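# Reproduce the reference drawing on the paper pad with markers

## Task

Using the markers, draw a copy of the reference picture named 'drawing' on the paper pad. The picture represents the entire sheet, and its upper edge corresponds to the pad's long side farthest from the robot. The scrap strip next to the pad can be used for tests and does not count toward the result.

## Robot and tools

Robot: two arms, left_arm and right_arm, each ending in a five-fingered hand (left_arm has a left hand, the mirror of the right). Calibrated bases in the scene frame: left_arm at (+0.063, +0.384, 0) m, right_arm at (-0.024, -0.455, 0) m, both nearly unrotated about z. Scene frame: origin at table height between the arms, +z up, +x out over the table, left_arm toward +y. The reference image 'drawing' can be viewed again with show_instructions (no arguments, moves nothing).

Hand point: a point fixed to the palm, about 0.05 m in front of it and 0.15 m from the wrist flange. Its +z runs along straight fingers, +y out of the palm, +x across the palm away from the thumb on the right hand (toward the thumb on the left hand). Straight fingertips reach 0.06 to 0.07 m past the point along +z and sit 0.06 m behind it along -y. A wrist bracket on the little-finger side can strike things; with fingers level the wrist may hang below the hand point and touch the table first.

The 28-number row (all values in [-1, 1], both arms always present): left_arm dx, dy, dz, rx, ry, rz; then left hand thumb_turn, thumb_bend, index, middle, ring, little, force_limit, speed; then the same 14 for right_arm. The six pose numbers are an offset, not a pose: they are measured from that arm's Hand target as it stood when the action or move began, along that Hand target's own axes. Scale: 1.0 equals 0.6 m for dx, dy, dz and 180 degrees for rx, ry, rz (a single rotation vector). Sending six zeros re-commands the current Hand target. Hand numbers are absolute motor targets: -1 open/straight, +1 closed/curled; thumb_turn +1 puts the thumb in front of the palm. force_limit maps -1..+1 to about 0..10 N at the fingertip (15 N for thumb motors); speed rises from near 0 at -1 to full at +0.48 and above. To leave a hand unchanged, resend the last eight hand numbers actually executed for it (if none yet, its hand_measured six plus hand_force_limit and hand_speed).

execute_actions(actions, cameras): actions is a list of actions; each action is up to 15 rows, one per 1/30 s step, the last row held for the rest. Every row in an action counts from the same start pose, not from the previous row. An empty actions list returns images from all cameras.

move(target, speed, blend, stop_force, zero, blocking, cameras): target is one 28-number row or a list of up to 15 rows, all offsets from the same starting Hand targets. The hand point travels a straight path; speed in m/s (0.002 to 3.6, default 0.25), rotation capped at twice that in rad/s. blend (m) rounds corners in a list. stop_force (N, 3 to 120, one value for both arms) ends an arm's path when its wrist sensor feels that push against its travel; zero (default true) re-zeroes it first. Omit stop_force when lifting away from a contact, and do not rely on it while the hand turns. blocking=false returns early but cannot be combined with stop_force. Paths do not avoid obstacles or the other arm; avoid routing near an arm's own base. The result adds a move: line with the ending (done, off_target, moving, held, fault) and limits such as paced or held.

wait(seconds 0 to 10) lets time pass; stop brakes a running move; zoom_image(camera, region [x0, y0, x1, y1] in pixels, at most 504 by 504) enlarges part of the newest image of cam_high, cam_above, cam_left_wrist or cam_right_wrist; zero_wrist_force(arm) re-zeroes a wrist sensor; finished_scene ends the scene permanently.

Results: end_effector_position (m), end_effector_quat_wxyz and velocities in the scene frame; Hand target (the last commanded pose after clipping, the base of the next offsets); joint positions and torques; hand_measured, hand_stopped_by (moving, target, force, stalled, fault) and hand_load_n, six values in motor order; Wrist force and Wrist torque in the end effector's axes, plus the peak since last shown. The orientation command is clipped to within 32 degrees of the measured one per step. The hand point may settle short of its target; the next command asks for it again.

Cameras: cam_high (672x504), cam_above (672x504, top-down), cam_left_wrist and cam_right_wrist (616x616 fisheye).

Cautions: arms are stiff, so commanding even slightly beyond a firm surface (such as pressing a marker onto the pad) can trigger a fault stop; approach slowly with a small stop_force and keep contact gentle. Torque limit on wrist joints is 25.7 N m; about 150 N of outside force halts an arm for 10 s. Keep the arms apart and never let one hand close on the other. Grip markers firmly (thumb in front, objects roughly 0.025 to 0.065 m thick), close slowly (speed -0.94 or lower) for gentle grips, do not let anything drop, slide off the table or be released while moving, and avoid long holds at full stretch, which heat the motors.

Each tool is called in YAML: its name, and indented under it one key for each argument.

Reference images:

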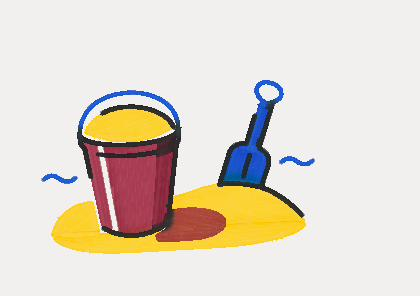

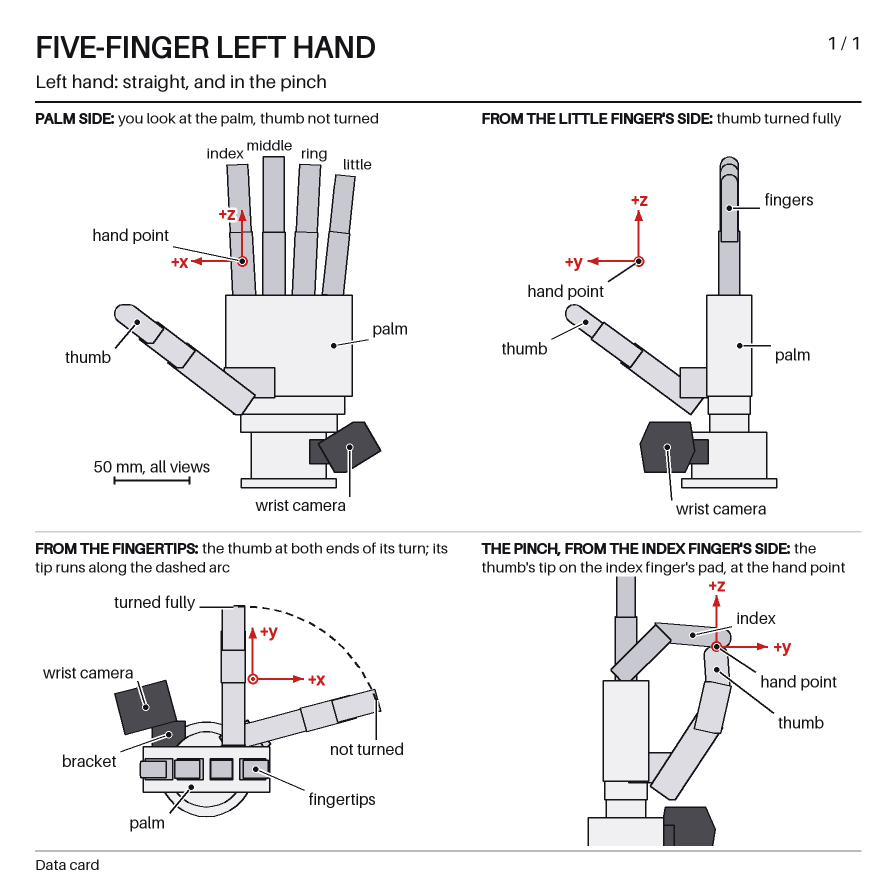

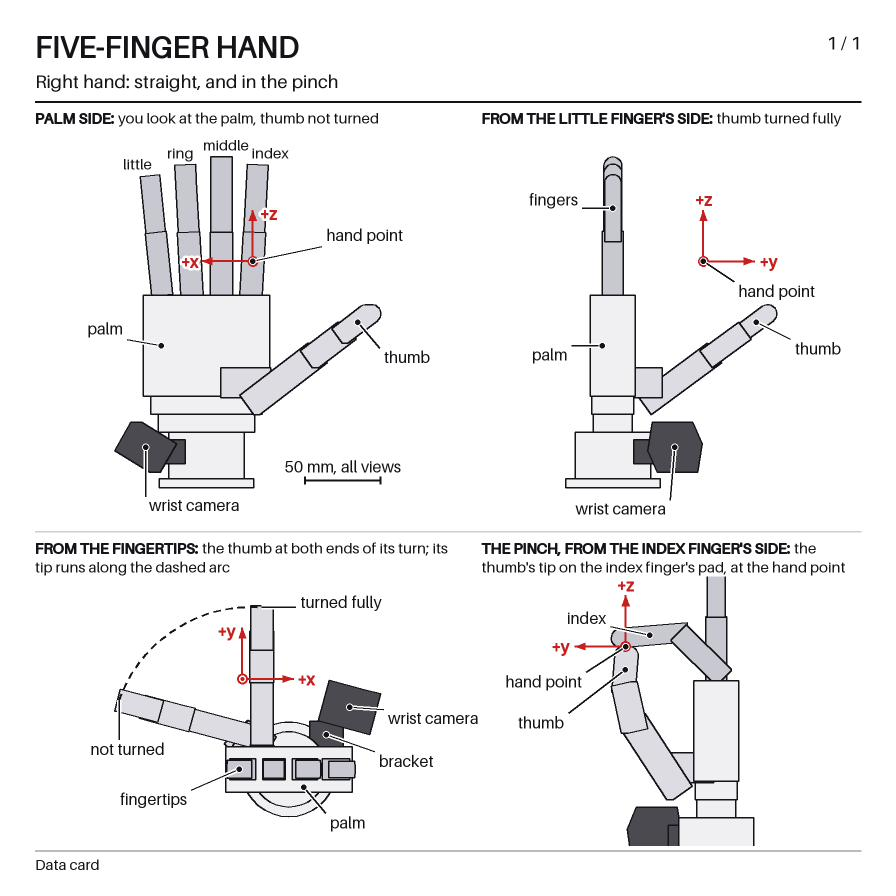

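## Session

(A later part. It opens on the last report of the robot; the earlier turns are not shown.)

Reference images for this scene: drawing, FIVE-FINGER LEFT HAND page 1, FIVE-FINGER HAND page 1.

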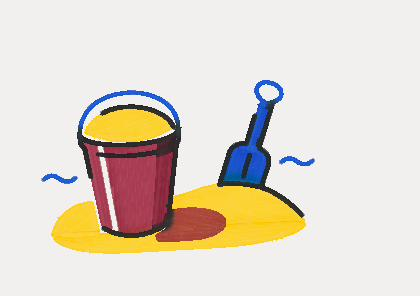

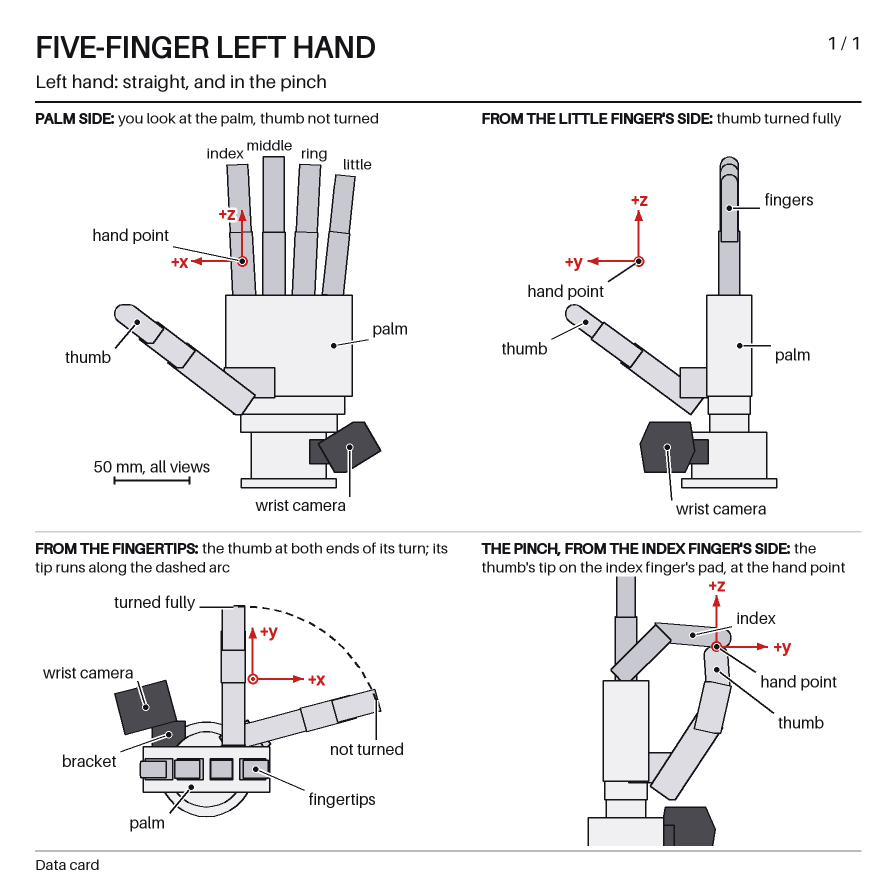

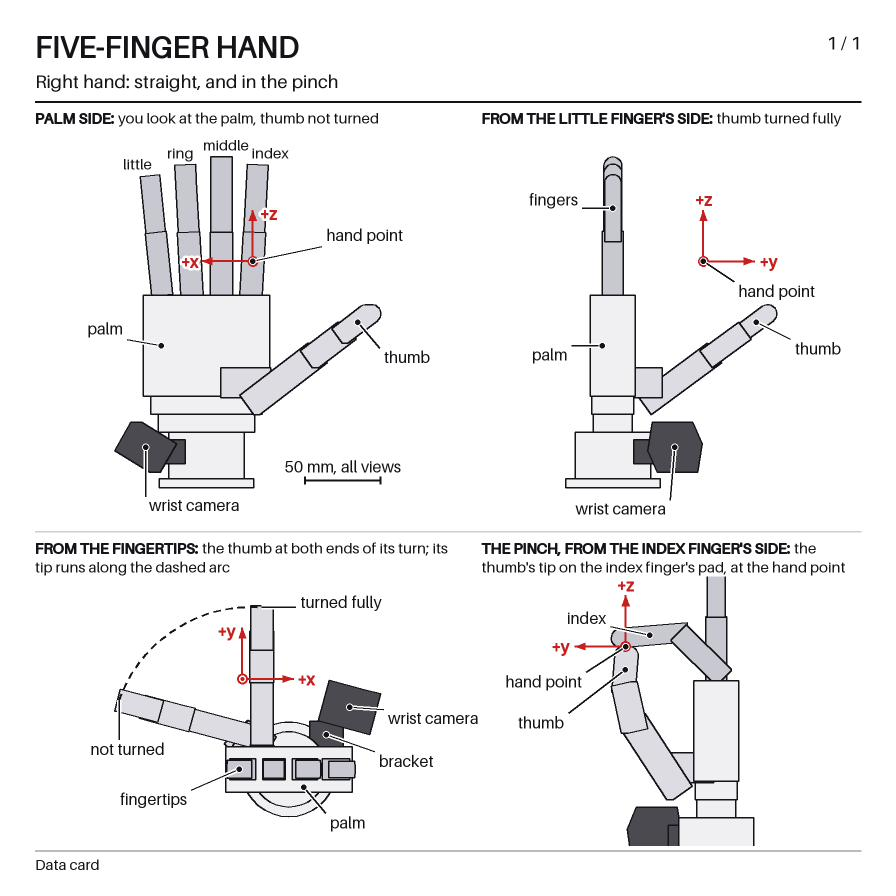

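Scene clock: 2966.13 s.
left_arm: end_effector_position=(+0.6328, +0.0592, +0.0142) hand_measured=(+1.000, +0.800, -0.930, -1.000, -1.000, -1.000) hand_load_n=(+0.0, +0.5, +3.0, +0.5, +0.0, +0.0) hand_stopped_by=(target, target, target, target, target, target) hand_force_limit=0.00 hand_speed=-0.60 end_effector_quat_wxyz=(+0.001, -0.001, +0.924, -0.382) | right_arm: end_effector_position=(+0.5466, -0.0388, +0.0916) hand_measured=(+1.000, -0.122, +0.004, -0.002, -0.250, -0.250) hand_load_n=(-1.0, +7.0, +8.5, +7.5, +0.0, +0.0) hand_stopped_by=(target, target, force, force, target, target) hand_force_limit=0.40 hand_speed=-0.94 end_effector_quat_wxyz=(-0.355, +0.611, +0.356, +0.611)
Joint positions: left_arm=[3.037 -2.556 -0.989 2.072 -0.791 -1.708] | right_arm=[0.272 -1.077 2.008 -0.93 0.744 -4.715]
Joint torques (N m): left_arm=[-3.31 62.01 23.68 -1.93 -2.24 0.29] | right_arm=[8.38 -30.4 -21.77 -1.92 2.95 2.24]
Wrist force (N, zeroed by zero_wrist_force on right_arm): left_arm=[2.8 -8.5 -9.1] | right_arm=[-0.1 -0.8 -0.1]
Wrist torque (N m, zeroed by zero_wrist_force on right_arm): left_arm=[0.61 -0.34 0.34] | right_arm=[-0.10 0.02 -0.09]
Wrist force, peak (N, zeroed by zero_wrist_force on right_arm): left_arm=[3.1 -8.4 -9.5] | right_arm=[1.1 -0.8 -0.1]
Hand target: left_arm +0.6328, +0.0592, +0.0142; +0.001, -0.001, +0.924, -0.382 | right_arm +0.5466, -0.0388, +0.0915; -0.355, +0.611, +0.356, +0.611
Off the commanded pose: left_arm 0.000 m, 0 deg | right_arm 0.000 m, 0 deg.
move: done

move:
  target: [0,0,0,0,0,0,1,0.8,-0.93,-1,-1,-1,0,-0.6,0.03,0.14,-0.14,0,0,0,1,-0.12,0.37,0.37,-0.25,-0.25,0.4,-0.94]
  speed: 0.2
  cameras: ["cam_above"]

zoom_image:
  camera: "cam_above"
  region: [260, 270, 340, 350]

zoom_image:
  camera: "cam_above"
  region: [396, 145, 426, 175]

zoom_image:
  camera: "cam_above"
  region: [258, 330, 288, 360]

Scene clock: 2979.43 s.
left_arm: end_effector_position=(+0.6328, +0.0592, +0.0142) hand_measured=(+1.000, +0.800, -0.930, -1.000, -1.000, -1.000) hand_load_n=(+0.0, +0.0, +3.0, +1.0, +0.0, +0.0) hand_stopped_by=(target, target, target, target, target, target) hand_force_limit=0.00 hand_speed=-0.60 end_effector_quat_wxyz=(+0.001, -0.001, +0.924, -0.382) | right_arm: end_effector_position=(+0.5782, -0.1532, +0.1097) hand_measured=(+1.000, -0.122, +0.004, -0.002, -0.250, -0.250) hand_load_n=(-0.5, +7.5, +8.0, +7.5, +0.0, +0.0) hand_stopped_by=(target, target, force, force, target, target) hand_force_limit=0.40 hand_speed=-0.94 end_effector_quat_wxyz=(-0.355, +0.611, +0.356, +0.611)
Joint positions: left_arm=[3.037 -2.556 -0.989 2.072 -0.791 -1.708] | right_arm=[-0.002 -1.139 2.044 -0.904 0.47 -4.715]
Joint torques (N m): left_arm=[-3.23 60.74 24.93 -1.67 -2.27 0.1] | right_arm=[-7.67 -23.63 -25.2 -3.32 -0.41 -3]
Wrist force (N, zeroed by zero_wrist_force on right_arm): left_arm=[3.1 -8.4 -9.2] | right_arm=[-0.1 -0.6 -0.2]
Wrist torque (N m, zeroed by zero_wrist_force on right_arm): left_arm=[0.62 -0.37 0.35] | right_arm=[-0.09 0.01 -0.08]
Wrist force, peak (N, zeroed by zero_wrist_force on right_arm): left_arm=[3.1 -8.7 -9.5] | right_arm=[0.0 -2.0 0.4]
Hand target: left_arm +0.6328, +0.0592, +0.0142; +0.001, -0.001, +0.924, -0.382 | right_arm +0.5782, -0.1533, +0.1097; -0.355, +0.611, +0.356, +0.611
Off the commanded pose: left_arm 0.000 m, 0 deg | right_arm 0.000 m, 0 deg.
move: done
Images, in order (width x height): cam_above 672x504.

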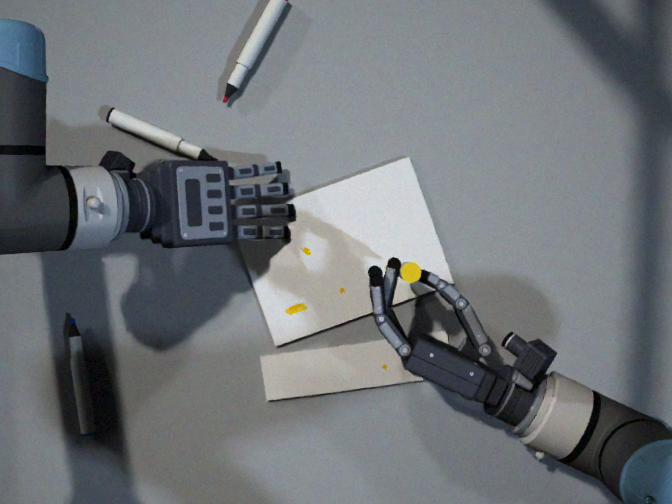

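Scaled by 6.300.

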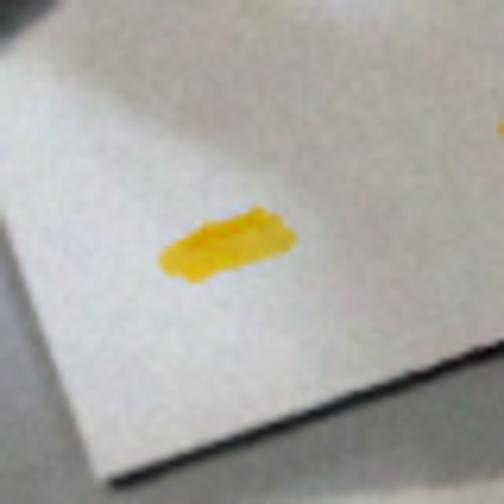

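Scaled by 16.800.

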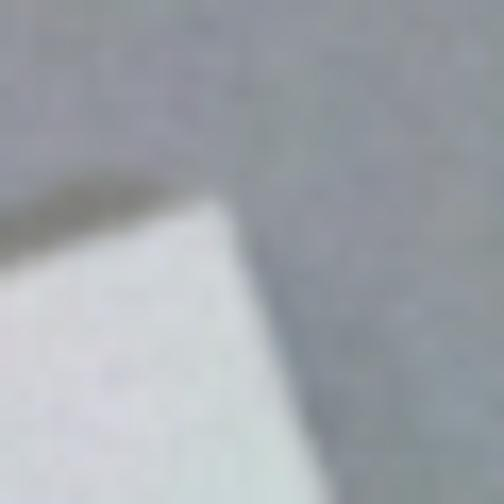

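Scaled by 16.800.

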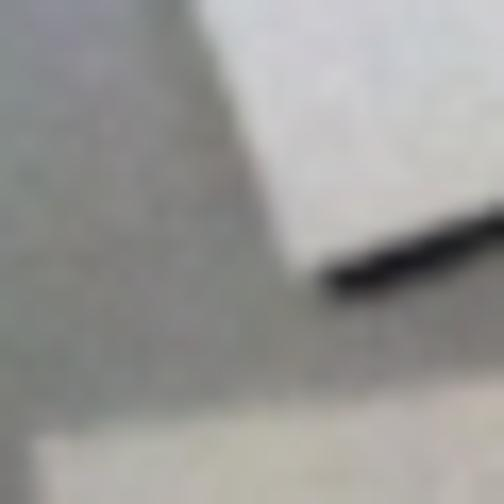

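move:
  target: [0,0,0,0,0,0,1,0.8,-0.93,-1,-1,-1,0,-0.6,-0.032,-0.16498,0.15088,0,0,0,1,-0.12,0.37,0.37,-0.25,-0.25,0.4,-0.94]
  speed: 0.12

move:
  target:
    - [0,0,0,0,0,0,1,0.8,-0.93,-1,-1,-1,0,-0.6,-0.00833,0,0,0,0,0,1,-0.12,0.37,0.37,-0.25,-0.25,0.4,-0.94]
    - [0,0,0,0,0,0,1,0.8,-0.93,-1,-1,-1,0,-0.6,-0.00833,0.02615,-0.02615,0,0,0,1,-0.12,0.37,0.37,-0.25,-0.25,0.4,-0.94]
    - [0,0,0,0,0,0,1,0.8,-0.93,-1,-1,-1,0,-0.6,-0.00833,0.02761,-0.02291,0,0,0,1,-0.12,0.37,0.37,-0.25,-0.25,0.4,-0.94]
    - [0,0,0,0,0,0,1,0.8,-0.93,-1,-1,-1,0,-0.6,-0.00833,0.00206,0.00264,0,0,0,1,-0.12,0.37,0.37,-0.25,-0.25,0.4,-0.94]
    - [0,0,0,0,0,0,1,0.8,-0.93,-1,-1,-1,0,-0.6,-0.00833,0.0047,0.0047,0,0,0,1,-0.12,0.37,0.37,-0.25,-0.25,0.4,-0.94]
    - [0,0,0,0,0,0,1,0.8,-0.93,-1,-1,-1,0,-0.6,-0.00833,0.02967,-0.02027,0,0,0,1,-0.12,0.37,0.37,-0.25,-0.25,0.4,-0.94]
    - [0,0,0,0,0,0,1,0.8,-0.93,-1,-1,-1,0,-0.6,-0.00833,0.03173,-0.01763,0,0,0,1,-0.12,0.37,0.37,-0.25,-0.25,0.4,-0.94]
    - [0,0,0,0,0,0,1,0.8,-0.93,-1,-1,-1,0,-0.6,-0.00833,0.00764,0.00646,0,0,0,1,-0.12,0.37,0.37,-0.25,-0.25,0.4,-0.94]
    - [0,0,0,0,0,0,1,0.8,-0.93,-1,-1,-1,0,-0.6,-0.00833,0.01087,0.00793,0,0,0,1,-0.12,0.37,0.37,-0.25,-0.25,0.4,-0.94]
    - [0,0,0,0,0,0,1,0.8,-0.93,-1,-1,-1,0,-0.6,-0.00833,0.03378,-0.01498,0,0,0,1,-0.12,0.37,0.37,-0.25,-0.25,0.4,-0.94]
    - [0,0,0,0,0,0,1,0.8,-0.93,-1,-1,-1,0,-0.6,-0.00833,0.03555,-0.01204,0,0,0,1,-0.12,0.37,0.37,-0.25,-0.25,0.4,-0.94]
    - [0,0,0,0,0,0,1,0.8,-0.93,-1,-1,-1,0,-0.6,-0.00833,0.01439,0.00911,0,0,0,1,-0.12,0.37,0.37,-0.25,-0.25,0.4,-0.94]
    - [0,0,0,0,0,0,1,0.8,-0.93,-1,-1,-1,0,-0.6,-0.00833,0.01851,0.00969,0,0,0,1,-0.12,0.37,0.37,-0.25,-0.25,0.4,-0.94]
    - [0,0,0,0,0,0,1,0.8,-0.93,-1,-1,-1,0,-0.6,-0.00833,0.03731,-0.00911,0,0,0,1,-0.12,0.37,0.37,-0.25,-0.25,0.4,-0.94]
    - [0,0,0,0,0,0,1,0.8,-0.93,-1,-1,-1,0,-0.6,0.0,0.03731,-0.00911,0,0,0,1,-0.12,0.37,0.37,-0.25,-0.25,0.4,-0.94]
  speed: [0.01,0.05,0.05,0.05,0.05,0.05,0.05,0.05,0.05,0.05,0.05,0.05,0.05,0.05,0.05]
  blend: [0,0.0006,0.0006,0.0006,0.0006,0.0006,0.0006,0.0006,0.0006,0.0006,0.0006,0.0006,0.0006,0.001,0]

move:
  target: [0,0,0,0,0,0,1,0.8,-0.93,-1,-1,-1,0,-0.6,0.03,0.14,-0.14,0,0,0,1,-0.12,0.37,0.37,-0.25,-0.25,0.4,-0.94]
  speed: 0.2
  cameras: ["cam_above"]

zoom_image:
  camera: "cam_above"
  region: [260, 270, 340, 350]

Scene clock: 3060.67 s.
left_arm: end_effector_position=(+0.6328, +0.0592, +0.0142) hand_measured=(+1.000, +0.800, -0.930, -1.000, -1.000, -1.000) hand_load_n=(+0.0, +0.0, +3.0, +1.0, +0.0, +0.0) hand_stopped_by=(target, target, target, target, target, target) hand_force_limit=0.00 hand_speed=-0.60 end_effector_quat_wxyz=(+0.001, -0.001, +0.924, -0.382) | right_arm: end_effector_position=(+0.5369, -0.0258, +0.0903) hand_measured=(+1.000, -0.122, +0.004, -0.002, -0.250, -0.250) hand_load_n=(-1.0, +7.0, +8.5, +7.5, +0.0, +0.0) hand_stopped_by=(target, target, force, force, target, target) hand_force_limit=0.40 hand_speed=-0.94 end_effector_quat_wxyz=(-0.355, +0.611, +0.356, +0.611)
Joint positions: left_arm=[3.037 -2.556 -0.989 2.072 -0.791 -1.708] | right_arm=[0.306 -1.077 2.013 -0.936 0.778 -4.715]
Joint torques (N m): left_arm=[-3.92 60.53 25.49 -1.49 -2.23 -0.3] | right_arm=[6.89 -45.51 -6.02 0.92 -1.66 1.62]
Wrist force (N, zeroed by zero_wrist_force on right_arm): left_arm=[2.8 -8.4 -9.4] | right_arm=[-0.1 -0.6 0.2]
Wrist torque (N m, zeroed by zero_wrist_force on right_arm): left_arm=[0.65 -0.34 0.34] | right_arm=[-0.11 0.01 -0.10]
Wrist force, peak (N, zeroed by zero_wrist_force on right_arm): left_arm=[2.8 -8.5 -9.6] | right_arm=[-0.3 -1.6 0.6]
Hand target: left_arm +0.6328, +0.0592, +0.0142; +0.001, -0.001, +0.924, -0.382 | right_arm +0.5368, -0.0257, +0.0903; -0.355, +0.611, +0.356, +0.611
Off the commanded pose: left_arm 0.000 m, 0 deg | right_arm 0.000 m, 0 deg.
move: done

Scene clock: 3064.73 s.
left_arm: end_effector_position=(+0.6328, +0.0592, +0.0142) hand_measured=(+1.000, +0.800, -0.930, -1.000, -1.000, -1.000) hand_load_n=(+0.0, +0.0, +3.0, +1.0, +0.0, +0.0) hand_stopped_by=(target, target, target, target, target, target) hand_force_limit=0.00 hand_speed=-0.60 end_effector_quat_wxyz=(+0.001, -0.001, +0.924, -0.382) | right_arm: end_effector_position=(+0.5536, -0.0416, +0.0904) hand_measured=(+1.000, -0.122, +0.004, -0.002, -0.250, -0.250) hand_load_n=(-0.5, +7.0, +8.0, +7.5, +0.0, +0.0) hand_stopped_by=(target, target, force, force, target, target) hand_force_limit=0.40 hand_speed=-0.94 end_effector_quat_wxyz=(-0.355, +0.611, +0.356, +0.611) end_effector_velocity=(+0.001, -0.001, +0.000) end_effector_angular_velocity=(+0.001, -0.004, -0.002)
Joint positions: left_arm=[3.037 -2.556 -0.989 2.072 -0.791 -1.708] | right_arm=[0.262 -1.067 1.994 -0.927 0.734 -4.715]
Joint velocities: left_arm=[within noise] | right_arm=[-0.002 0.003 0 -0.006 0 0]
Joint torques (N m): left_arm=[-4.79 60.45 22.82 -1.24 -2.15 -0.49] | right_arm=[6.87 -26.61 -22.42 -3.94 2.85 -2.04]
Wrist force (N, zeroed by zero_wrist_force on right_arm): left_arm=[2.8 -8.4 -8.4] | right_arm=[0.0 -1.0 -0.4]
Wrist torque (N m, zeroed by zero_wrist_force on right_arm): left_arm=[0.64 -0.42 0.33] | right_arm=[-0.11 0.02 -0.10]
Wrist force, peak (N, zeroed by zero_wrist_force on right_arm): left_arm=[3.1 -8.4 -9.4] | right_arm=[4.8 -2.6 1.7]
Hand target: left_arm +0.6328, +0.0592, +0.0142; +0.001, -0.001, +0.924, -0.382 | right_arm +0.5536, -0.0415, +0.0903; -0.355, +0.611, +0.356, +0.611
Off the commanded pose: left_arm 0.000 m, 0 deg | right_arm 0.000 m, 0 deg.
move: done

Scene clock: 3065.83 s.
left_arm: end_effector_position=(+0.6328, +0.0592, +0.0142) hand_measured=(+1.000, +0.800, -0.930, -1.000, -1.000, -1.000) hand_load_n=(+0.0, +0.0, +3.5, +1.0, +0.0, +0.0) hand_stopped_by=(target, target, target, target, target, target) hand_force_limit=0.00 hand_speed=-0.60 end_effector_quat_wxyz=(+0.001, -0.001, +0.924, -0.382) | right_arm: end_effector_position=(+0.5852, -0.1560, +0.1086) hand_measured=(+1.000, -0.122, +0.004, -0.002, -0.250, -0.250) hand_load_n=(-1.0, +7.0, +8.0, +7.5, +0.0, +0.0) hand_stopped_by=(target, target, force, force, target, target) hand_force_limit=0.40 hand_speed=-0.94 end_effector_quat_wxyz=(-0.355, +0.611, +0.356, +0.611)
Joint positions: left_arm=[3.037 -2.556 -0.989 2.072 -0.791 -1.708] | right_arm=[-0.008 -1.126 2.026 -0.899 0.464 -4.715]
Joint torques (N m): left_arm=[-5.12 60.89 21.76 -1.27 -2.29 -0.49] | right_arm=[-8.25 -25.02 -23.26 -3.22 -0.4 -2.88]
Wrist force (N, zeroed by zero_wrist_force on right_arm): left_arm=[2.5 -8.4 -8.2] | right_arm=[-0.2 -0.6 0.0]
Wrist torque (N m, zeroed by zero_wrist_force on right_arm): left_arm=[0.64 -0.38 0.33] | right_arm=[-0.08 0.01 -0.09]
Wrist force, peak (N, zeroed by zero_wrist_force on right_arm): left_arm=[2.7 -9.1 -8.3] | right_arm=[-0.4 -1.9 0.7]
Hand target: left_arm +0.6328, +0.0592, +0.0142; +0.001, -0.001, +0.924, -0.382 | right_arm +0.5852, -0.1560, +0.1085; -0.355, +0.611, +0.356, +0.611
Off the commanded pose: left_arm 0.000 m, 0 deg | right_arm 0.000 m, 0 deg.
move: done
Images, in order (width x height): cam_above 672x504.

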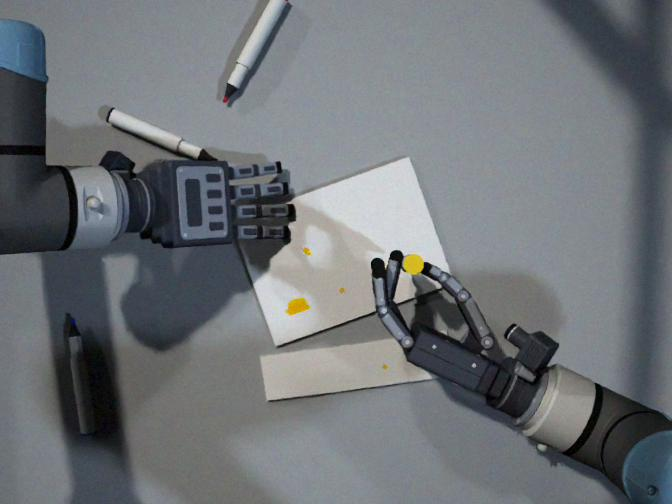

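Scaled by 6.300.

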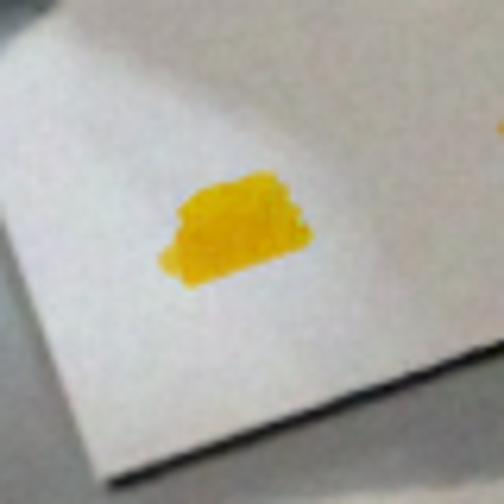

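move:
  target: [0,0,0,0,0,0,1,0.8,-0.93,-1,-1,-1,0,-0.6,-0.03,-0.13825,0.14295,0,0,0,1,-0.12,0.37,0.37,-0.25,-0.25,0.4,-0.94]
  speed: 0.12

move:
  target:
    - [0,0,0,0,0,0,1,0.8,-0.93,-1,-1,-1,0,-0.6,-0.00833,0,0,0,0,0,1,-0.12,0.37,0.37,-0.25,-0.25,0.4,-0.94]
    - [0,0,0,0,0,0,1,0.8,-0.93,-1,-1,-1,0,-0.6,-0.00833,-0.01586,0.01586,0,0,0,1,-0.12,0.37,0.37,-0.25,-0.25,0.4,-0.94]
    - [0,0,0,0,0,0,1,0.8,-0.93,-1,-1,-1,0,-0.6,-0.00833,-0.00852,0.01322,0,0,0,1,-0.12,0.37,0.37,-0.25,-0.25,0.4,-0.94]
    - [0,0,0,0,0,0,1,0.8,-0.93,-1,-1,-1,0,-0.6,-0.00833,0.00118,0.00353,0,0,0,1,-0.12,0.37,0.37,-0.25,-0.25,0.4,-0.94]
    - [0,0,0,0,0,0,1,0.8,-0.93,-1,-1,-1,0,-0.6,0,0.00118,0.00353,0,0,0,1,-0.12,0.37,0.37,-0.25,-0.25,0.4,-0.94]
  speed: [0.01,0.05,0.05,0.05,0.05]
  blend: [0,0.0006,0.0006,0.001,0]

move:
  target: [0,0,0,0,0,0,1,0.8,-0.93,-1,-1,-1,0,-0.6,0,-0.0141,-0.0235,0,0,0,1,-0.12,0.37,0.37,-0.25,-0.25,0.4,-0.94]
  speed: 0.12

move:
  target:
    - [0,0,0,0,0,0,1,0.8,-0.93,-1,-1,-1,0,-0.6,-0.00833,0,0,0,0,0,1,-0.12,0.37,0.37,-0.25,-0.25,0.4,-0.94]
    - [0,0,0,0,0,0,1,0.8,-0.93,-1,-1,-1,0,-0.6,-0.0085,0.10106,-0.10106,0,0,0,1,-0.12,0.37,0.37,-0.25,-0.25,0.4,-0.94]
    - [0,0,0,0,0,0,1,0.8,-0.93,-1,-1,-1,0,-0.6,-0.0085,0.08754,-0.09224,0,0,0,1,-0.12,0.37,0.37,-0.25,-0.25,0.4,-0.94]
    - [0,0,0,0,0,0,1,0.8,-0.93,-1,-1,-1,0,-0.6,-0.00833,-0.02644,0.02174,0,0,0,1,-0.12,0.37,0.37,-0.25,-0.25,0.4,-0.94]
    - [0,0,0,0,0,0,1,0.8,-0.93,-1,-1,-1,0,-0.6,-0.00833,-0.02233,0.01293,0,0,0,1,-0.12,0.37,0.37,-0.25,-0.25,0.4,-0.94]
    - [0,0,0,0,0,0,1,0.8,-0.93,-1,-1,-1,0,-0.6,-0.0085,0.0658,-0.07521,0,0,0,1,-0.12,0.37,0.37,-0.25,-0.25,0.4,-0.94]
    - [0,0,0,0,0,0,1,0.8,-0.93,-1,-1,-1,0,-0.6,-0.0085,0.03467,-0.04877,0,0,0,1,-0.12,0.37,0.37,-0.25,-0.25,0.4,-0.94]
    - [0,0,0,0,0,0,1,0.8,-0.93,-1,-1,-1,0,-0.6,-0.00833,-0.0094,-0.0047,0,0,0,1,-0.12,0.37,0.37,-0.25,-0.25,0.4,-0.94]
    - [0,0,0,0,0,0,1,0.8,-0.93,-1,-1,-1,0,-0.6,0,-0.0094,-0.0047,0,0,0,1,-0.12,0.37,0.37,-0.25,-0.25,0.4,-0.94]
  speed: [0.01,0.06,0.05,0.06,0.05,0.06,0.05,0.06,0.05]
  blend: [0,0.0006,0.0006,0.0006,0.0006,0.0006,0.0006,0.001,0]

move:
  target: [0,0,0,0,0,0,1,0.8,-0.93,-1,-1,-1,0,-0.6,0.03,0.14,-0.14,0,0,0,1,-0.12,0.37,0.37,-0.25,-0.25,0.4,-0.94]
  speed: 0.2
  cameras: ["cam_above"]

zoom_image:
  camera: "cam_above"
  region: [230, 180, 410, 350]

Scene clock: 3128.47 s.
left_arm: end_effector_position=(+0.6328, +0.0592, +0.0142) hand_measured=(+1.000, +0.800, -0.930, -1.000, -1.000, -1.000) hand_load_n=(+0.0, +0.0, +3.0, +1.0, +0.0, +0.0) hand_stopped_by=(target, target, target, target, target, target) hand_force_limit=0.00 hand_speed=-0.60 end_effector_quat_wxyz=(+0.001, -0.001, +0.924, -0.382) | right_arm: end_effector_position=(+0.5555, -0.0406, +0.0903) hand_measured=(+1.000, -0.122, +0.004, -0.002, -0.250, -0.250) hand_load_n=(-1.0, +7.0, +8.0, +7.5, +0.0, +0.0) hand_stopped_by=(target, target, force, force, target, target) hand_force_limit=0.40 hand_speed=-0.94 end_effector_quat_wxyz=(-0.355, +0.611, +0.356, +0.611)
Joint positions: left_arm=[3.037 -2.556 -0.989 2.072 -0.791 -1.708] | right_arm=[0.263 -1.063 1.988 -0.924 0.736 -4.715]
Joint torques (N m): left_arm=[-5.53 60.74 19.11 -0.91 -2.1 -0.91] | right_arm=[5.86 -45.59 -6.04 1.05 -1.6 1.21]
Wrist force (N, zeroed by zero_wrist_force on right_arm): left_arm=[2.5 -8.6 -8.1] | right_arm=[0.3 -0.7 -0.3]
Wrist torque (N m, zeroed by zero_wrist_force on right_arm): left_arm=[0.59 -0.37 0.34] | right_arm=[-0.06 -0.03 -0.06]
Wrist force, peak (N, zeroed by zero_wrist_force on right_arm): left_arm=[2.5 -8.9 -8.3] | right_arm=[-0.3 -1.5 0.4]
Hand target: left_arm +0.6328, +0.0592, +0.0142; +0.001, -0.001, +0.924, -0.382 | right_arm +0.5554, -0.0405, +0.0903; -0.355, +0.611, +0.356, +0.611
Off the commanded pose: left_arm 0.000 m, 0 deg | right_arm 0.000 m, 0 deg.
move: done

Scene clock: 3130.00 s.
left_arm: end_effector_position=(+0.6328, +0.0592, +0.0142) hand_measured=(+1.000, +0.800, -0.930, -1.000, -1.000, -1.000) hand_load_n=(+0.0, +0.0, +3.0, +1.0, +0.0, +0.0) hand_stopped_by=(target, target, target, target, target, target) hand_force_limit=0.00 hand_speed=-0.60 end_effector_quat_wxyz=(+0.001, -0.001, +0.924, -0.382) | right_arm: end_effector_position=(+0.5570, -0.0391, +0.0904) hand_measured=(+1.000, -0.122, +0.004, -0.002, -0.250, -0.250) hand_load_n=(-1.0, +7.0, +8.0, +7.5, +0.0, +0.0) hand_stopped_by=(target, target, force, force, target, target) hand_force_limit=0.40 hand_speed=-0.94 end_effector_quat_wxyz=(-0.355, +0.611, +0.356, +0.611) end_effector_velocity=(+0.001, +0.000, -0.001) end_effector_angular_velocity=(+0.001, -0.004, +0.000)
Joint positions: left_arm=[3.037 -2.556 -0.989 2.072 -0.791 -1.708] | right_arm=[0.266 -1.06 1.981 -0.921 0.738 -4.715]
Joint velocities: left_arm=[within noise] | right_arm=[-0.001 0.004 0 -0.008 -0.001 0]
Joint torques (N m): left_arm=[-5.87 60.13 17.79 -0.96 -2.06 -0.86] | right_arm=[5.16 -27.3 -22.41 -3.9 3.13 -1.17]
Wrist force (N, zeroed by zero_wrist_force on right_arm): left_arm=[2.4 -8.7 -8.3] | right_arm=[-0.2 -0.5 -0.4]
Wrist torque (N m, zeroed by zero_wrist_force on right_arm): left_arm=[0.60 -0.36 0.32] | right_arm=[-0.04 0.04 -0.08]
Wrist force, peak (N, zeroed by zero_wrist_force on right_arm): left_arm=[2.8 -9.0 -8.4] | right_arm=[3.7 -1.7 0.7]
Hand target: left_arm +0.6328, +0.0592, +0.0142; +0.001, -0.001, +0.924, -0.382 | right_arm +0.5570, -0.0390, +0.0903; -0.355, +0.611, +0.356, +0.611
Off the commanded pose: left_arm 0.000 m, 0 deg | right_arm 0.000 m, 0 deg.
move: done

Scene clock: 3130.70 s.
left_arm: end_effector_position=(+0.6328, +0.0592, +0.0142) hand_measured=(+1.000, +0.800, -0.930, -1.000, -1.000, -1.000) hand_load_n=(+0.0, +0.0, +3.0, +0.5, +0.0, +0.0) hand_stopped_by=(target, target, target, target, target, target) hand_force_limit=0.00 hand_speed=-0.60 end_effector_quat_wxyz=(+0.001, -0.001, +0.924, -0.382) | right_arm: end_effector_position=(+0.5427, -0.0472, +0.0904) hand_measured=(+1.000, -0.122, +0.004, -0.002, -0.250, -0.250) hand_load_n=(-1.0, +7.0, +8.0, +7.5, +0.0, +0.0) hand_stopped_by=(target, target, force, force, target, target) hand_force_limit=0.40 hand_speed=-0.94 end_effector_quat_wxyz=(-0.355, +0.611, +0.357, +0.611) end_effector_velocity=(+0.002, +0.000, +0.001) end_effector_angular_velocity=(+0.000, -0.002, -0.001)
Joint positions: left_arm=[3.037 -2.556 -0.989 2.072 -0.791 -1.708] | right_arm=[0.255 -1.087 2.031 -0.944 0.727 -4.715]
Joint velocities: left_arm=[within noise] | right_arm=[0 0.002 -0.006 0.002 0.001 0]
Joint torques (N m): left_arm=[-6.42 60.15 17.46 -0.9 -2.14 -0.87] | right_arm=[7.73 -24.64 -25.75 0.42 -0.13 -0.86]
Wrist force (N, zeroed by zero_wrist_force on right_arm): left_arm=[2.3 -8.8 -8.0] | right_arm=[0.1 -0.5 -0.6]
Wrist torque (N m, zeroed by zero_wrist_force on right_arm): left_arm=[0.58 -0.34 0.31] | right_arm=[-0.03 0.01 -0.08]
Wrist force, peak (N, zeroed by zero_wrist_force on right_arm): left_arm=[2.5 -9.0 -8.3] | right_arm=[0.1 -1.0 -0.5]
Hand target: left_arm +0.6328, +0.0592, +0.0142; +0.001, -0.001, +0.924, -0.382 | right_arm +0.5427, -0.0471, +0.0903; -0.355, +0.611, +0.356, +0.611
Off the commanded pose: left_arm 0.000 m, 0 deg | right_arm 0.000 m, 0 deg.
move: done

Scene clock: 3137.47 s.
left_arm: end_effector_position=(+0.6328, +0.0592, +0.0142) hand_measured=(+1.000, +0.800, -0.930, -1.000, -1.000, -1.000) hand_load_n=(+0.0, +0.0, +3.0, +1.0, +0.0, +0.0) hand_stopped_by=(target, target, target, target, target, target) hand_force_limit=0.00 hand_speed=-0.60 end_effector_quat_wxyz=(+0.001, -0.001, +0.924, -0.382) | right_arm: end_effector_position=(+0.5365, -0.0468, +0.0904) hand_measured=(+1.000, -0.122, +0.004, -0.002, -0.250, -0.250) hand_load_n=(-1.0, +7.0, +8.0, +7.5, +0.0, +0.0) hand_stopped_by=(target, target, force, force, target, target) hand_force_limit=0.40 hand_speed=-0.94 end_effector_quat_wxyz=(-0.355, +0.611, +0.356, +0.611) end_effector_velocity=(+0.001, +0.000, -0.001) end_effector_angular_velocity=(+0.001, -0.003, +0.001)
Joint positions: left_arm=[3.037 -2.556 -0.989 2.072 -0.791 -1.708] | right_arm=[0.259 -1.095 2.047 -0.951 0.731 -4.714]
Joint velocities: left_arm=[within noise] | right_arm=[-0.001 0.003 0 -0.007 -0.001 0]
Joint torques (N m): left_arm=[-7.32 59.85 13.46 -0.4 -2.11 -1.03] | right_arm=[-2.92 -27.72 -11.95 -3.76 -2.66 0.45]
Wrist force (N, zeroed by zero_wrist_force on right_arm): left_arm=[2.5 -8.3 -8.3] | right_arm=[0.0 -0.3 -0.4]
Wrist torque (N m, zeroed by zero_wrist_force on right_arm): left_arm=[0.66 -0.38 0.32] | right_arm=[-0.03 0.01 -0.10]
Wrist force, peak (N, zeroed by zero_wrist_force on right_arm): left_arm=[2.7 -9.0 -8.4] | right_arm=[4.1 -2.2 0.9]
Hand target: left_arm +0.6328, +0.0592, +0.0142; +0.001, -0.001, +0.924, -0.382 | right_arm +0.5364, -0.0468, +0.0903; -0.355, +0.611, +0.356, +0.611
Off the commanded pose: left_arm 0.000 m, 0 deg | right_arm 0.000 m, 0 deg.
move: done

Scene clock: 3138.57 s.
left_arm: end_effector_position=(+0.6328, +0.0592, +0.0142) hand_measured=(+1.000, +0.800, -0.930, -1.000, -1.000, -1.000) hand_load_n=(+0.0, +0.0, +3.0, +1.0, +0.0, +0.0) hand_stopped_by=(target, target, target, target, target, target) hand_force_limit=0.00 hand_speed=-0.60 end_effector_quat_wxyz=(+0.001, -0.001, +0.924, -0.382) | right_arm: end_effector_position=(+0.5680, -0.1612, +0.1085) hand_measured=(+1.000, -0.122, +0.004, -0.002, -0.250, -0.250) hand_load_n=(-1.0, +7.5, +8.0, +7.5, +0.0, +0.0) hand_stopped_by=(target, target, force, force, target, target) hand_force_limit=0.40 hand_speed=-0.94 end_effector_quat_wxyz=(-0.355, +0.611, +0.356, +0.611)
Joint positions: left_arm=[3.037 -2.556 -0.989 2.072 -0.791 -1.708] | right_arm=[-0.023 -1.157 2.079 -0.922 0.449 -4.715]
Joint torques (N m): left_arm=[-7.53 59.78 12.35 -0.32 -2.11 -1.1] | right_arm=[-7.97 -23.38 -21.56 -3.39 -0.43 -2.93]
Wrist force (N, zeroed by zero_wrist_force on right_arm): left_arm=[2.6 -8.7 -8.1] | right_arm=[-0.2 -0.8 0.0]
Wrist torque (N m, zeroed by zero_wrist_force on right_arm): left_arm=[0.60 -0.39 0.34] | right_arm=[-0.12 0.03 -0.09]
Wrist force, peak (N, zeroed by zero_wrist_force on right_arm): left_arm=[2.9 -8.6 -8.5] | right_arm=[-0.2 -2.0 0.5]
Hand target: left_arm +0.6328, +0.0592, +0.0142; +0.001, -0.001, +0.924, -0.382 | right_arm +0.5680, -0.1613, +0.1085; -0.355, +0.611, +0.356, +0.611
Off the commanded pose: left_arm 0.000 m, 0 deg | right_arm 0.000 m, 0 deg.
move: done
Images, in order (width x height): cam_above 672x504.

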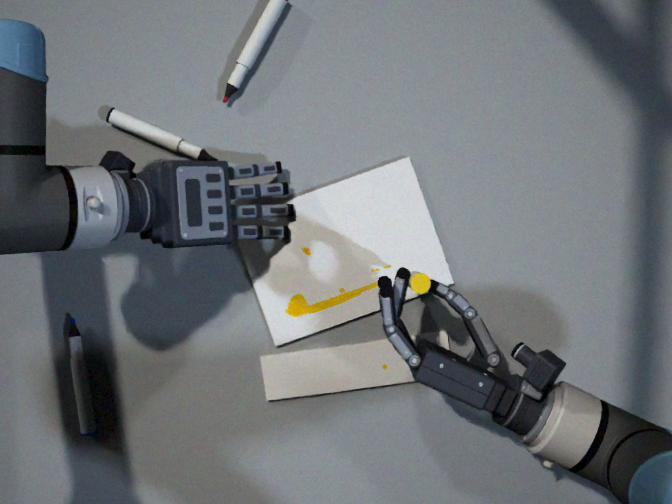

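Scaled by 2.800.

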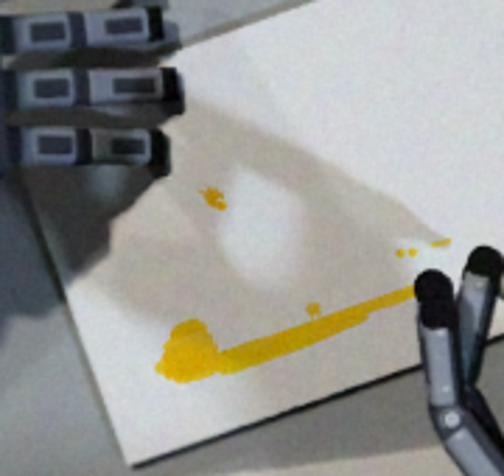

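move:
  target: [0,0,0,0,0,0,1,0.8,-0.93,-1,-1,-1,0,-0.6,-0.03,-0.08772,0.10652,0,0,0,1,-0.12,0.37,0.37,-0.25,-0.25,0.4,-0.94]
  speed: 0.12

move:
  target:
    - [0,0,0,0,0,0,1,0.8,-0.93,-1,-1,-1,0,-0.6,-0.0084,0,0,0,0,0,1,-0.12,0.37,0.37,-0.25,-0.25,0.4,-0.94]
    - [0,0,0,0,0,0,1,0.8,-0.93,-1,-1,-1,0,-0.6,-0.0085,0.06757,-0.06757,0,0,0,1,-0.12,0.37,0.37,-0.25,-0.25,0.4,-0.94]
    - [0,0,0,0,0,0,1,0.8,-0.93,-1,-1,-1,0,-0.6,-0.0085,0.07638,-0.07168,0,0,0,1,-0.12,0.37,0.37,-0.25,-0.25,0.4,-0.94]
    - [0,0,0,0,0,0,1,0.8,-0.93,-1,-1,-1,0,-0.6,-0.0084,0.00235,0.00235,0,0,0,1,-0.12,0.37,0.37,-0.25,-0.25,0.4,-0.94]
    - [0,0,0,0,0,0,1,0.8,-0.93,-1,-1,-1,0,-0.6,-0.0084,0.00529,0.00411,0,0,0,1,-0.12,0.37,0.37,-0.25,-0.25,0.4,-0.94]
    - [0,0,0,0,0,0,1,0.8,-0.93,-1,-1,-1,0,-0.6,-0.0085,0.08343,-0.07403,0,0,0,1,-0.12,0.37,0.37,-0.25,-0.25,0.4,-0.94]
    - [0,0,0,0,0,0,1,0.8,-0.93,-1,-1,-1,0,-0.6,-0.0085,0.08666,-0.07256,0,0,0,1,-0.12,0.37,0.37,-0.25,-0.25,0.4,-0.94]
    - [0,0,0,0,0,0,1,0.8,-0.93,-1,-1,-1,0,-0.6,-0.0084,0.00793,0.00617,0,0,0,1,-0.12,0.37,0.37,-0.25,-0.25,0.4,-0.94]
    - [0,0,0,0,0,0,1,0.8,-0.93,-1,-1,-1,0,-0.6,-0.0084,0.01058,0.00823,0,0,0,1,-0.12,0.37,0.37,-0.25,-0.25,0.4,-0.94]
    - [0,0,0,0,0,0,1,0.8,-0.93,-1,-1,-1,0,-0.6,-0.0085,0.08872,-0.06992,0,0,0,1,-0.12,0.37,0.37,-0.25,-0.25,0.4,-0.94]
    - [0,0,0,0,0,0,1,0.8,-0.93,-1,-1,-1,0,-0.6,-0.0085,0.08872,-0.06522,0,0,0,1,-0.12,0.37,0.37,-0.25,-0.25,0.4,-0.94]
    - [0,0,0,0,0,0,1,0.8,-0.93,-1,-1,-1,0,-0.6,-0.0084,0.01322,0.01028,0,0,0,1,-0.12,0.37,0.37,-0.25,-0.25,0.4,-0.94]
    - [0,0,0,0,0,0,1,0.8,-0.93,-1,-1,-1,0,-0.6,0,0.01322,0.01028,0,0,0,1,-0.12,0.37,0.37,-0.25,-0.25,0.4,-0.94]
  speed: [0.01,0.06,0.06,0.06,0.06,0.06,0.06,0.06,0.06,0.06,0.06,0.06,0.05]
  blend: [0,0.0006,0.0006,0.0006,0.0006,0.0006,0.0006,0.0006,0.0006,0.0006,0.0006,0.001,0]

move:
  target: [0,0,0,0,0,0,1,0.8,-0.93,-1,-1,-1,0,-0.6,0,0.00264,0.00206,0,0,0,1,-0.12,0.37,0.37,-0.25,-0.25,0.4,-0.94]
  speed: 0.12

move:
  target:
    - [0,0,0,0,0,0,1,0.8,-0.93,-1,-1,-1,0,-0.6,-0.0084,0,0,0,0,0,1,-0.12,0.37,0.37,-0.25,-0.25,0.4,-0.94]
    - [0,0,0,0,0,0,1,0.8,-0.93,-1,-1,-1,0,-0.6,-0.0085,0.07286,-0.07286,0,0,0,1,-0.12,0.37,0.37,-0.25,-0.25,0.4,-0.94]
    - [0,0,0,0,0,0,1,0.8,-0.93,-1,-1,-1,0,-0.6,-0.0085,0.07227,-0.06757,0,0,0,1,-0.12,0.37,0.37,-0.25,-0.25,0.4,-0.94]
    - [0,0,0,0,0,0,1,0.8,-0.93,-1,-1,-1,0,-0.6,-0.0084,0.00264,0.00206,0,0,0,1,-0.12,0.37,0.37,-0.25,-0.25,0.4,-0.94]
    - [0,0,0,0,0,0,1,0.8,-0.93,-1,-1,-1,0,-0.6,-0.0084,0.00529,0.00411,0,0,0,1,-0.12,0.37,0.37,-0.25,-0.25,0.4,-0.94]
    - [0,0,0,0,0,0,1,0.8,-0.93,-1,-1,-1,0,-0.6,-0.0085,0.07227,-0.06287,0,0,0,1,-0.12,0.37,0.37,-0.25,-0.25,0.4,-0.94]
    - [0,0,0,0,0,0,1,0.8,-0.93,-1,-1,-1,0,-0.6,-0.0085,0.07168,-0.05758,0,0,0,1,-0.12,0.37,0.37,-0.25,-0.25,0.4,-0.94]
    - [0,0,0,0,0,0,1,0.8,-0.93,-1,-1,-1,0,-0.6,-0.0084,0.00852,0.00558,0,0,0,1,-0.12,0.37,0.37,-0.25,-0.25,0.4,-0.94]
    - [0,0,0,0,0,0,1,0.8,-0.93,-1,-1,-1,0,-0.6,-0.0084,0.01821,0.00059,0,0,0,1,-0.12,0.37,0.37,-0.25,-0.25,0.4,-0.94]
    - [0,0,0,0,0,0,1,0.8,-0.93,-1,-1,-1,0,-0.6,-0.0085,0.07051,-0.0517,0,0,0,1,-0.12,0.37,0.37,-0.25,-0.25,0.4,-0.94]
    - [0,0,0,0,0,0,1,0.8,-0.93,-1,-1,-1,0,-0.6,-0.0085,0.06874,-0.04524,0,0,0,1,-0.12,0.37,0.37,-0.25,-0.25,0.4,-0.94]
    - [0,0,0,0,0,0,1,0.8,-0.93,-1,-1,-1,0,-0.6,-0.0084,0.02879,-0.00529,0,0,0,1,-0.12,0.37,0.37,-0.25,-0.25,0.4,-0.94]
    - [0,0,0,0,0,0,1,0.8,-0.93,-1,-1,-1,0,-0.6,-0.0084,0.03878,-0.01175,0,0,0,1,-0.12,0.37,0.37,-0.25,-0.25,0.4,-0.94]
    - [0,0,0,0,0,0,1,0.8,-0.93,-1,-1,-1,0,-0.6,-0.0085,0.06639,-0.03937,0,0,0,1,-0.12,0.37,0.37,-0.25,-0.25,0.4,-0.94]
    - [0,0,0,0,0,0,1,0.8,-0.93,-1,-1,-1,0,-0.6,0,0.06639,-0.03937,0,0,0,1,-0.12,0.37,0.37,-0.25,-0.25,0.4,-0.94]
  speed: [0.01,0.06,0.06,0.06,0.06,0.06,0.06,0.06,0.06,0.06,0.06,0.06,0.06,0.06,0.05]
  blend: [0,0.0006,0.0006,0.0006,0.0006,0.0006,0.0006,0.0006,0.0006,0.0006,0.0006,0.0006,0.0006,0.001,0]

move:
  target: [0,0,0,0,0,0,1,0.8,-0.93,-1,-1,-1,0,-0.6,0.03,0.09,-0.17,0,0,0,1,-0.12,0.37,0.37,-0.25,-0.25,0.4,-0.94]
  speed: 0.2
  cameras: ["cam_above"]

zoom_image:
  camera: "cam_above"
  region: [230, 180, 410, 350]

Scene clock: 3245.00 s.
left_arm: end_effector_position=(+0.6328, +0.0592, +0.0142) hand_measured=(+1.000, +0.800, -0.930, -1.000, -1.000, -1.000) hand_load_n=(+0.0, +0.0, +3.5, +1.0, +0.0, -0.5) hand_stopped_by=(target, target, target, target, target, target) hand_force_limit=0.00 hand_speed=-0.60 end_effector_quat_wxyz=(+0.001, -0.001, +0.924, -0.382) | right_arm: end_effector_position=(+0.5539, -0.0798, +0.0904) hand_measured=(+1.000, -0.122, +0.004, -0.002, -0.250, -0.250) hand_load_n=(-1.0, +7.0, +8.0, +7.5, +0.0, +0.0) hand_stopped_by=(target, target, force, force, target, target) hand_force_limit=0.40 hand_speed=-0.94 end_effector_quat_wxyz=(-0.355, +0.611, +0.356, +0.611)
Joint positions: left_arm=[3.037 -2.556 -0.989 2.072 -0.791 -1.708] | right_arm=[0.175 -1.094 2.046 -0.951 0.647 -4.715]
Joint torques (N m): left_arm=[-8.38 60.09 9.67 -0.05 -1.95 -1.09] | right_arm=[7.92 -45.09 -4.72 1.32 -1.11 2.82]
Wrist force (N, zeroed by zero_wrist_force on right_arm): left_arm=[2.5 -8.9 -8.2] | right_arm=[0.0 -0.8 -0.2]
Wrist torque (N m, zeroed by zero_wrist_force on right_arm): left_arm=[0.56 -0.37 0.33] | right_arm=[-0.12 0.01 -0.09]
Wrist force, peak (N, zeroed by zero_wrist_force on right_arm): left_arm=[2.6 -9.0 -8.4] | right_arm=[-0.3 -1.5 0.3]
Hand target: left_arm +0.6328, +0.0592, +0.0142; +0.001, -0.001, +0.924, -0.382 | right_arm +0.5538, -0.0797, +0.0904; -0.355, +0.611, +0.356, +0.611
Off the commanded pose: left_arm 0.000 m, 0 deg | right_arm 0.000 m, 0 deg.
move: done

Scene clock: 3252.70 s.
left_arm: end_effector_position=(+0.6328, +0.0592, +0.0142) hand_measured=(+1.000, +0.800, -0.930, -1.000, -1.000, -1.000) hand_load_n=(+0.0, +0.0, +3.0, +1.0, +0.0, +0.0) hand_stopped_by=(target, target, target, target, target, target) hand_force_limit=0.00 hand_speed=-0.60 end_effector_quat_wxyz=(+0.001, -0.001, +0.924, -0.382) | right_arm: end_effector_position=(+0.5638, -0.0783, +0.0905) hand_measured=(+1.000, -0.122, +0.004, -0.002, -0.250, -0.250) hand_load_n=(-1.0, +7.0, +8.0, +7.5, +0.0, +0.0) hand_stopped_by=(target, target, force, force, target, target) hand_force_limit=0.40 hand_speed=-0.94 end_effector_quat_wxyz=(-0.355, +0.611, +0.356, +0.611) end_effector_velocity=(+0.001, +0.000, -0.001) end_effector_angular_velocity=(+0.000, -0.002, -0.001)
Joint positions: left_arm=[3.037 -2.556 -0.989 2.072 -0.791 -1.708] | right_arm=[0.175 -1.079 2.017 -0.937 0.647 -4.715]
Joint velocities: left_arm=[within noise] | right_arm=[0 0.004 0 -0.006 0 0]
Joint torques (N m): left_arm=[-9.62 59.97 5 0.27 -2.01 -1.09] | right_arm=[-3.14 -27.2 -13.07 -3.45 -2.83 0.02]
Wrist force (N, zeroed by zero_wrist_force on right_arm): left_arm=[2.9 -8.5 -8.2] | right_arm=[-0.1 -0.9 -0.3]
Wrist torque (N m, zeroed by zero_wrist_force on right_arm): left_arm=[0.62 -0.42 0.34] | right_arm=[-0.12 0.04 -0.11]
Wrist force, peak (N, zeroed by zero_wrist_force on right_arm): left_arm=[2.5 -9.0 -8.4] | right_arm=[3.2 -2.2 0.9]
Hand target: left_arm +0.6328, +0.0592, +0.0142; +0.001, -0.001, +0.924, -0.382 | right_arm +0.5637, -0.0783, +0.0904; -0.355, +0.611, +0.356, +0.611
Off the commanded pose: left_arm 0.000 m, 0 deg | right_arm 0.000 m, 0 deg.
move: done

Scene clock: 3253.40 s.
left_arm: end_effector_position=(+0.6328, +0.0592, +0.0142) hand_measured=(+1.000, +0.800, -0.930, -1.000, -1.000, -1.000) hand_load_n=(+0.0, +0.0, +3.0, +1.0, +0.0, +0.0) hand_stopped_by=(target, target, target, target, target, target) hand_force_limit=0.00 hand_speed=-0.60 end_effector_quat_wxyz=(+0.001, -0.001, +0.924, -0.382) | right_arm: end_effector_position=(+0.5658, -0.0780, +0.0904) hand_measured=(+1.000, -0.122, +0.004, -0.002, -0.250, -0.250) hand_load_n=(-1.0, +7.0, +8.0, +7.5, +0.0, +0.0) hand_stopped_by=(target, target, force, force, target, target) hand_force_limit=0.40 hand_speed=-0.94 end_effector_quat_wxyz=(-0.355, +0.611, +0.356, +0.611)
Joint positions: left_arm=[3.037 -2.556 -0.989 2.072 -0.791 -1.708] | right_arm=[0.175 -1.076 2.011 -0.935 0.647 -4.715]
Joint torques (N m): left_arm=[-10.06 60.24 4.63 0.37 -2.05 -1.18] | right_arm=[3.79 -29.69 -18.4 1.07 -0.45 -2.41]
Wrist force (N, zeroed by zero_wrist_force on right_arm): left_arm=[2.7 -8.5 -8.1] | right_arm=[-0.1 -0.7 -0.1]
Wrist torque (N m, zeroed by zero_wrist_force on right_arm): left_arm=[0.62 -0.40 0.34] | right_arm=[-0.10 0.03 -0.09]
Wrist force, peak (N, zeroed by zero_wrist_force on right_arm): left_arm=[2.8 -9.0 -8.2] | right_arm=[0.0 -1.0 -0.1]
Hand target: left_arm +0.6328, +0.0592, +0.0142; +0.001, -0.001, +0.924, -0.382 | right_arm +0.5657, -0.0780, +0.0904; -0.355, +0.611, +0.356, +0.611
Off the commanded pose: left_arm 0.000 m, 0 deg | right_arm 0.000 m, 0 deg.
move: done

Scene clock: 3260.47 s.
left_arm: end_effector_position=(+0.6328, +0.0592, +0.0142) hand_measured=(+1.000, +0.800, -0.930, -1.000, -1.000, -1.000) hand_load_n=(+0.0, +0.0, +3.0, +1.0, +0.0, +0.0) hand_stopped_by=(target, target, target, target, target, target) hand_force_limit=0.00 hand_speed=-0.60 end_effector_quat_wxyz=(+0.001, -0.001, +0.924, -0.382) | right_arm: end_effector_position=(+0.5887, -0.1182, +0.0905) hand_measured=(+1.000, -0.122, +0.004, -0.002, -0.250, -0.250) hand_load_n=(-1.0, +7.0, +8.0, +8.0, +0.0, +0.0) hand_stopped_by=(target, target, force, force, target, target) hand_force_limit=0.40 hand_speed=-0.94 end_effector_quat_wxyz=(-0.355, +0.611, +0.356, +0.611) end_effector_velocity=(+0.000, +0.000, -0.002) end_effector_angular_velocity=(+0.000, -0.001, +0.000)
Joint positions: left_arm=[3.037 -2.556 -0.989 2.072 -0.791 -1.708] | right_arm=[0.079 -1.066 1.992 -0.925 0.551 -4.715]
Joint velocities: left_arm=[within noise] | right_arm=[0 0.005 0 -0.006 0 0]
Joint torques (N m): left_arm=[-10.67 59.54 4.97 0.27 -1.8 -1.06] | right_arm=[4.81 -25.58 -23.14 -3.64 2.83 0.45]
Wrist force (N, zeroed by zero_wrist_force on right_arm): left_arm=[2.4 -8.6 -8.3] | right_arm=[-0.1 -0.2 0.1]
Wrist torque (N m, zeroed by zero_wrist_force on right_arm): left_arm=[0.61 -0.37 0.32] | right_arm=[-0.01 0.03 -0.04]
Wrist force, peak (N, zeroed by zero_wrist_force on right_arm): left_arm=[2.6 -9.0 -8.6] | right_arm=[3.7 -1.8 1.1]
Hand target: left_arm +0.6328, +0.0592, +0.0142; +0.001, -0.001, +0.924, -0.382 | right_arm +0.5887, -0.1182, +0.0905; -0.355, +0.611, +0.356, +0.611
Off the commanded pose: left_arm 0.000 m, 0 deg | right_arm 0.000 m, 0 deg.
move: done

Scene clock: 3261.53 s.
left_arm: end_effector_position=(+0.6328, +0.0592, +0.0142) hand_measured=(+1.000, +0.800, -0.930, -1.000, -1.000, -1.000) hand_load_n=(+0.0, +0.5, +3.0, +0.5, +0.0, +0.0) hand_stopped_by=(target, target, target, target, target, target) hand_force_limit=0.00 hand_speed=-0.60 end_effector_quat_wxyz=(+0.001, -0.001, +0.924, -0.382) | right_arm: end_effector_position=(+0.5853, -0.2335, +0.1086) hand_measured=(+1.000, -0.122, +0.004, -0.002, -0.250, -0.250) hand_load_n=(-0.5, +7.5, +8.0, +7.5, +0.0, +0.5) hand_stopped_by=(target, target, force, force, target, target) hand_force_limit=0.40 hand_speed=-0.94 end_effector_quat_wxyz=(-0.355, +0.611, +0.356, +0.611)
Joint positions: left_arm=[3.037 -2.556 -0.989 2.072 -0.791 -1.708] | right_arm=[-0.191 -1.148 2.063 -0.914 0.282 -4.715]
Joint torques (N m): left_arm=[-11.19 59.74 4.55 0.44 -1.94 -1.15] | right_arm=[-4.94 -24 -25.04 -2.32 -0.7 -0.63]
Wrist force (N, zeroed by zero_wrist_force on right_arm): left_arm=[2.6 -8.7 -8.2] | right_arm=[0.0 -0.6 -0.4]
Wrist torque (N m, zeroed by zero_wrist_force on right_arm): left_arm=[0.60 -0.39 0.33] | right_arm=[-0.05 0.02 -0.01]
Wrist force, peak (N, zeroed by zero_wrist_force on right_arm): left_arm=[2.3 -9.0 -8.5] | right_arm=[0.1 0.0 -2.2]
Hand target: left_arm +0.6328, +0.0592, +0.0142; +0.001, -0.001, +0.924, -0.382 | right_arm +0.5853, -0.2335, +0.1086; -0.355, +0.611, +0.356, +0.611
Off the commanded pose: left_arm 0.000 m, 0 deg | right_arm 0.000 m, 0 deg.
move: done
Images, in order (width x height): cam_above 672x504.

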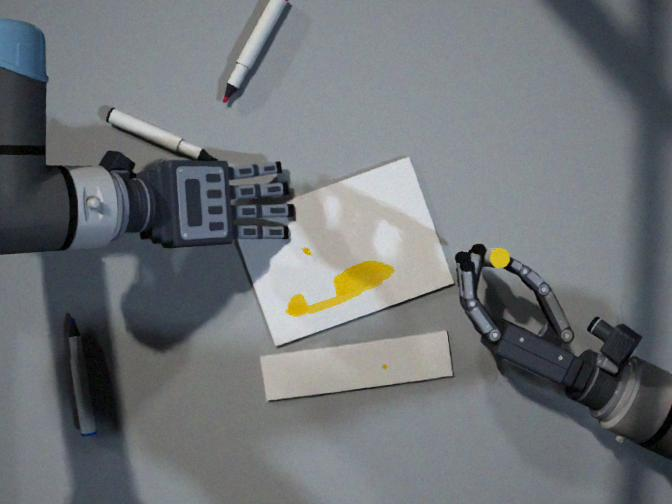

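Scaled by 2.800.

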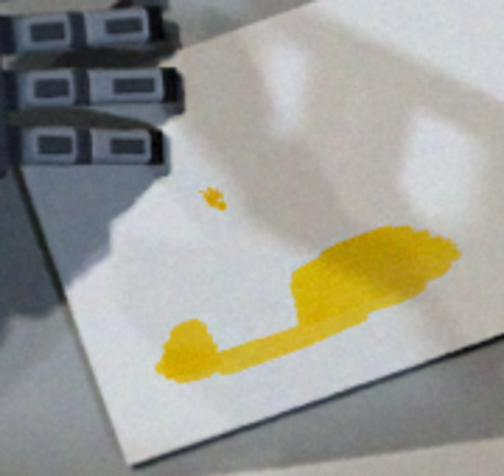

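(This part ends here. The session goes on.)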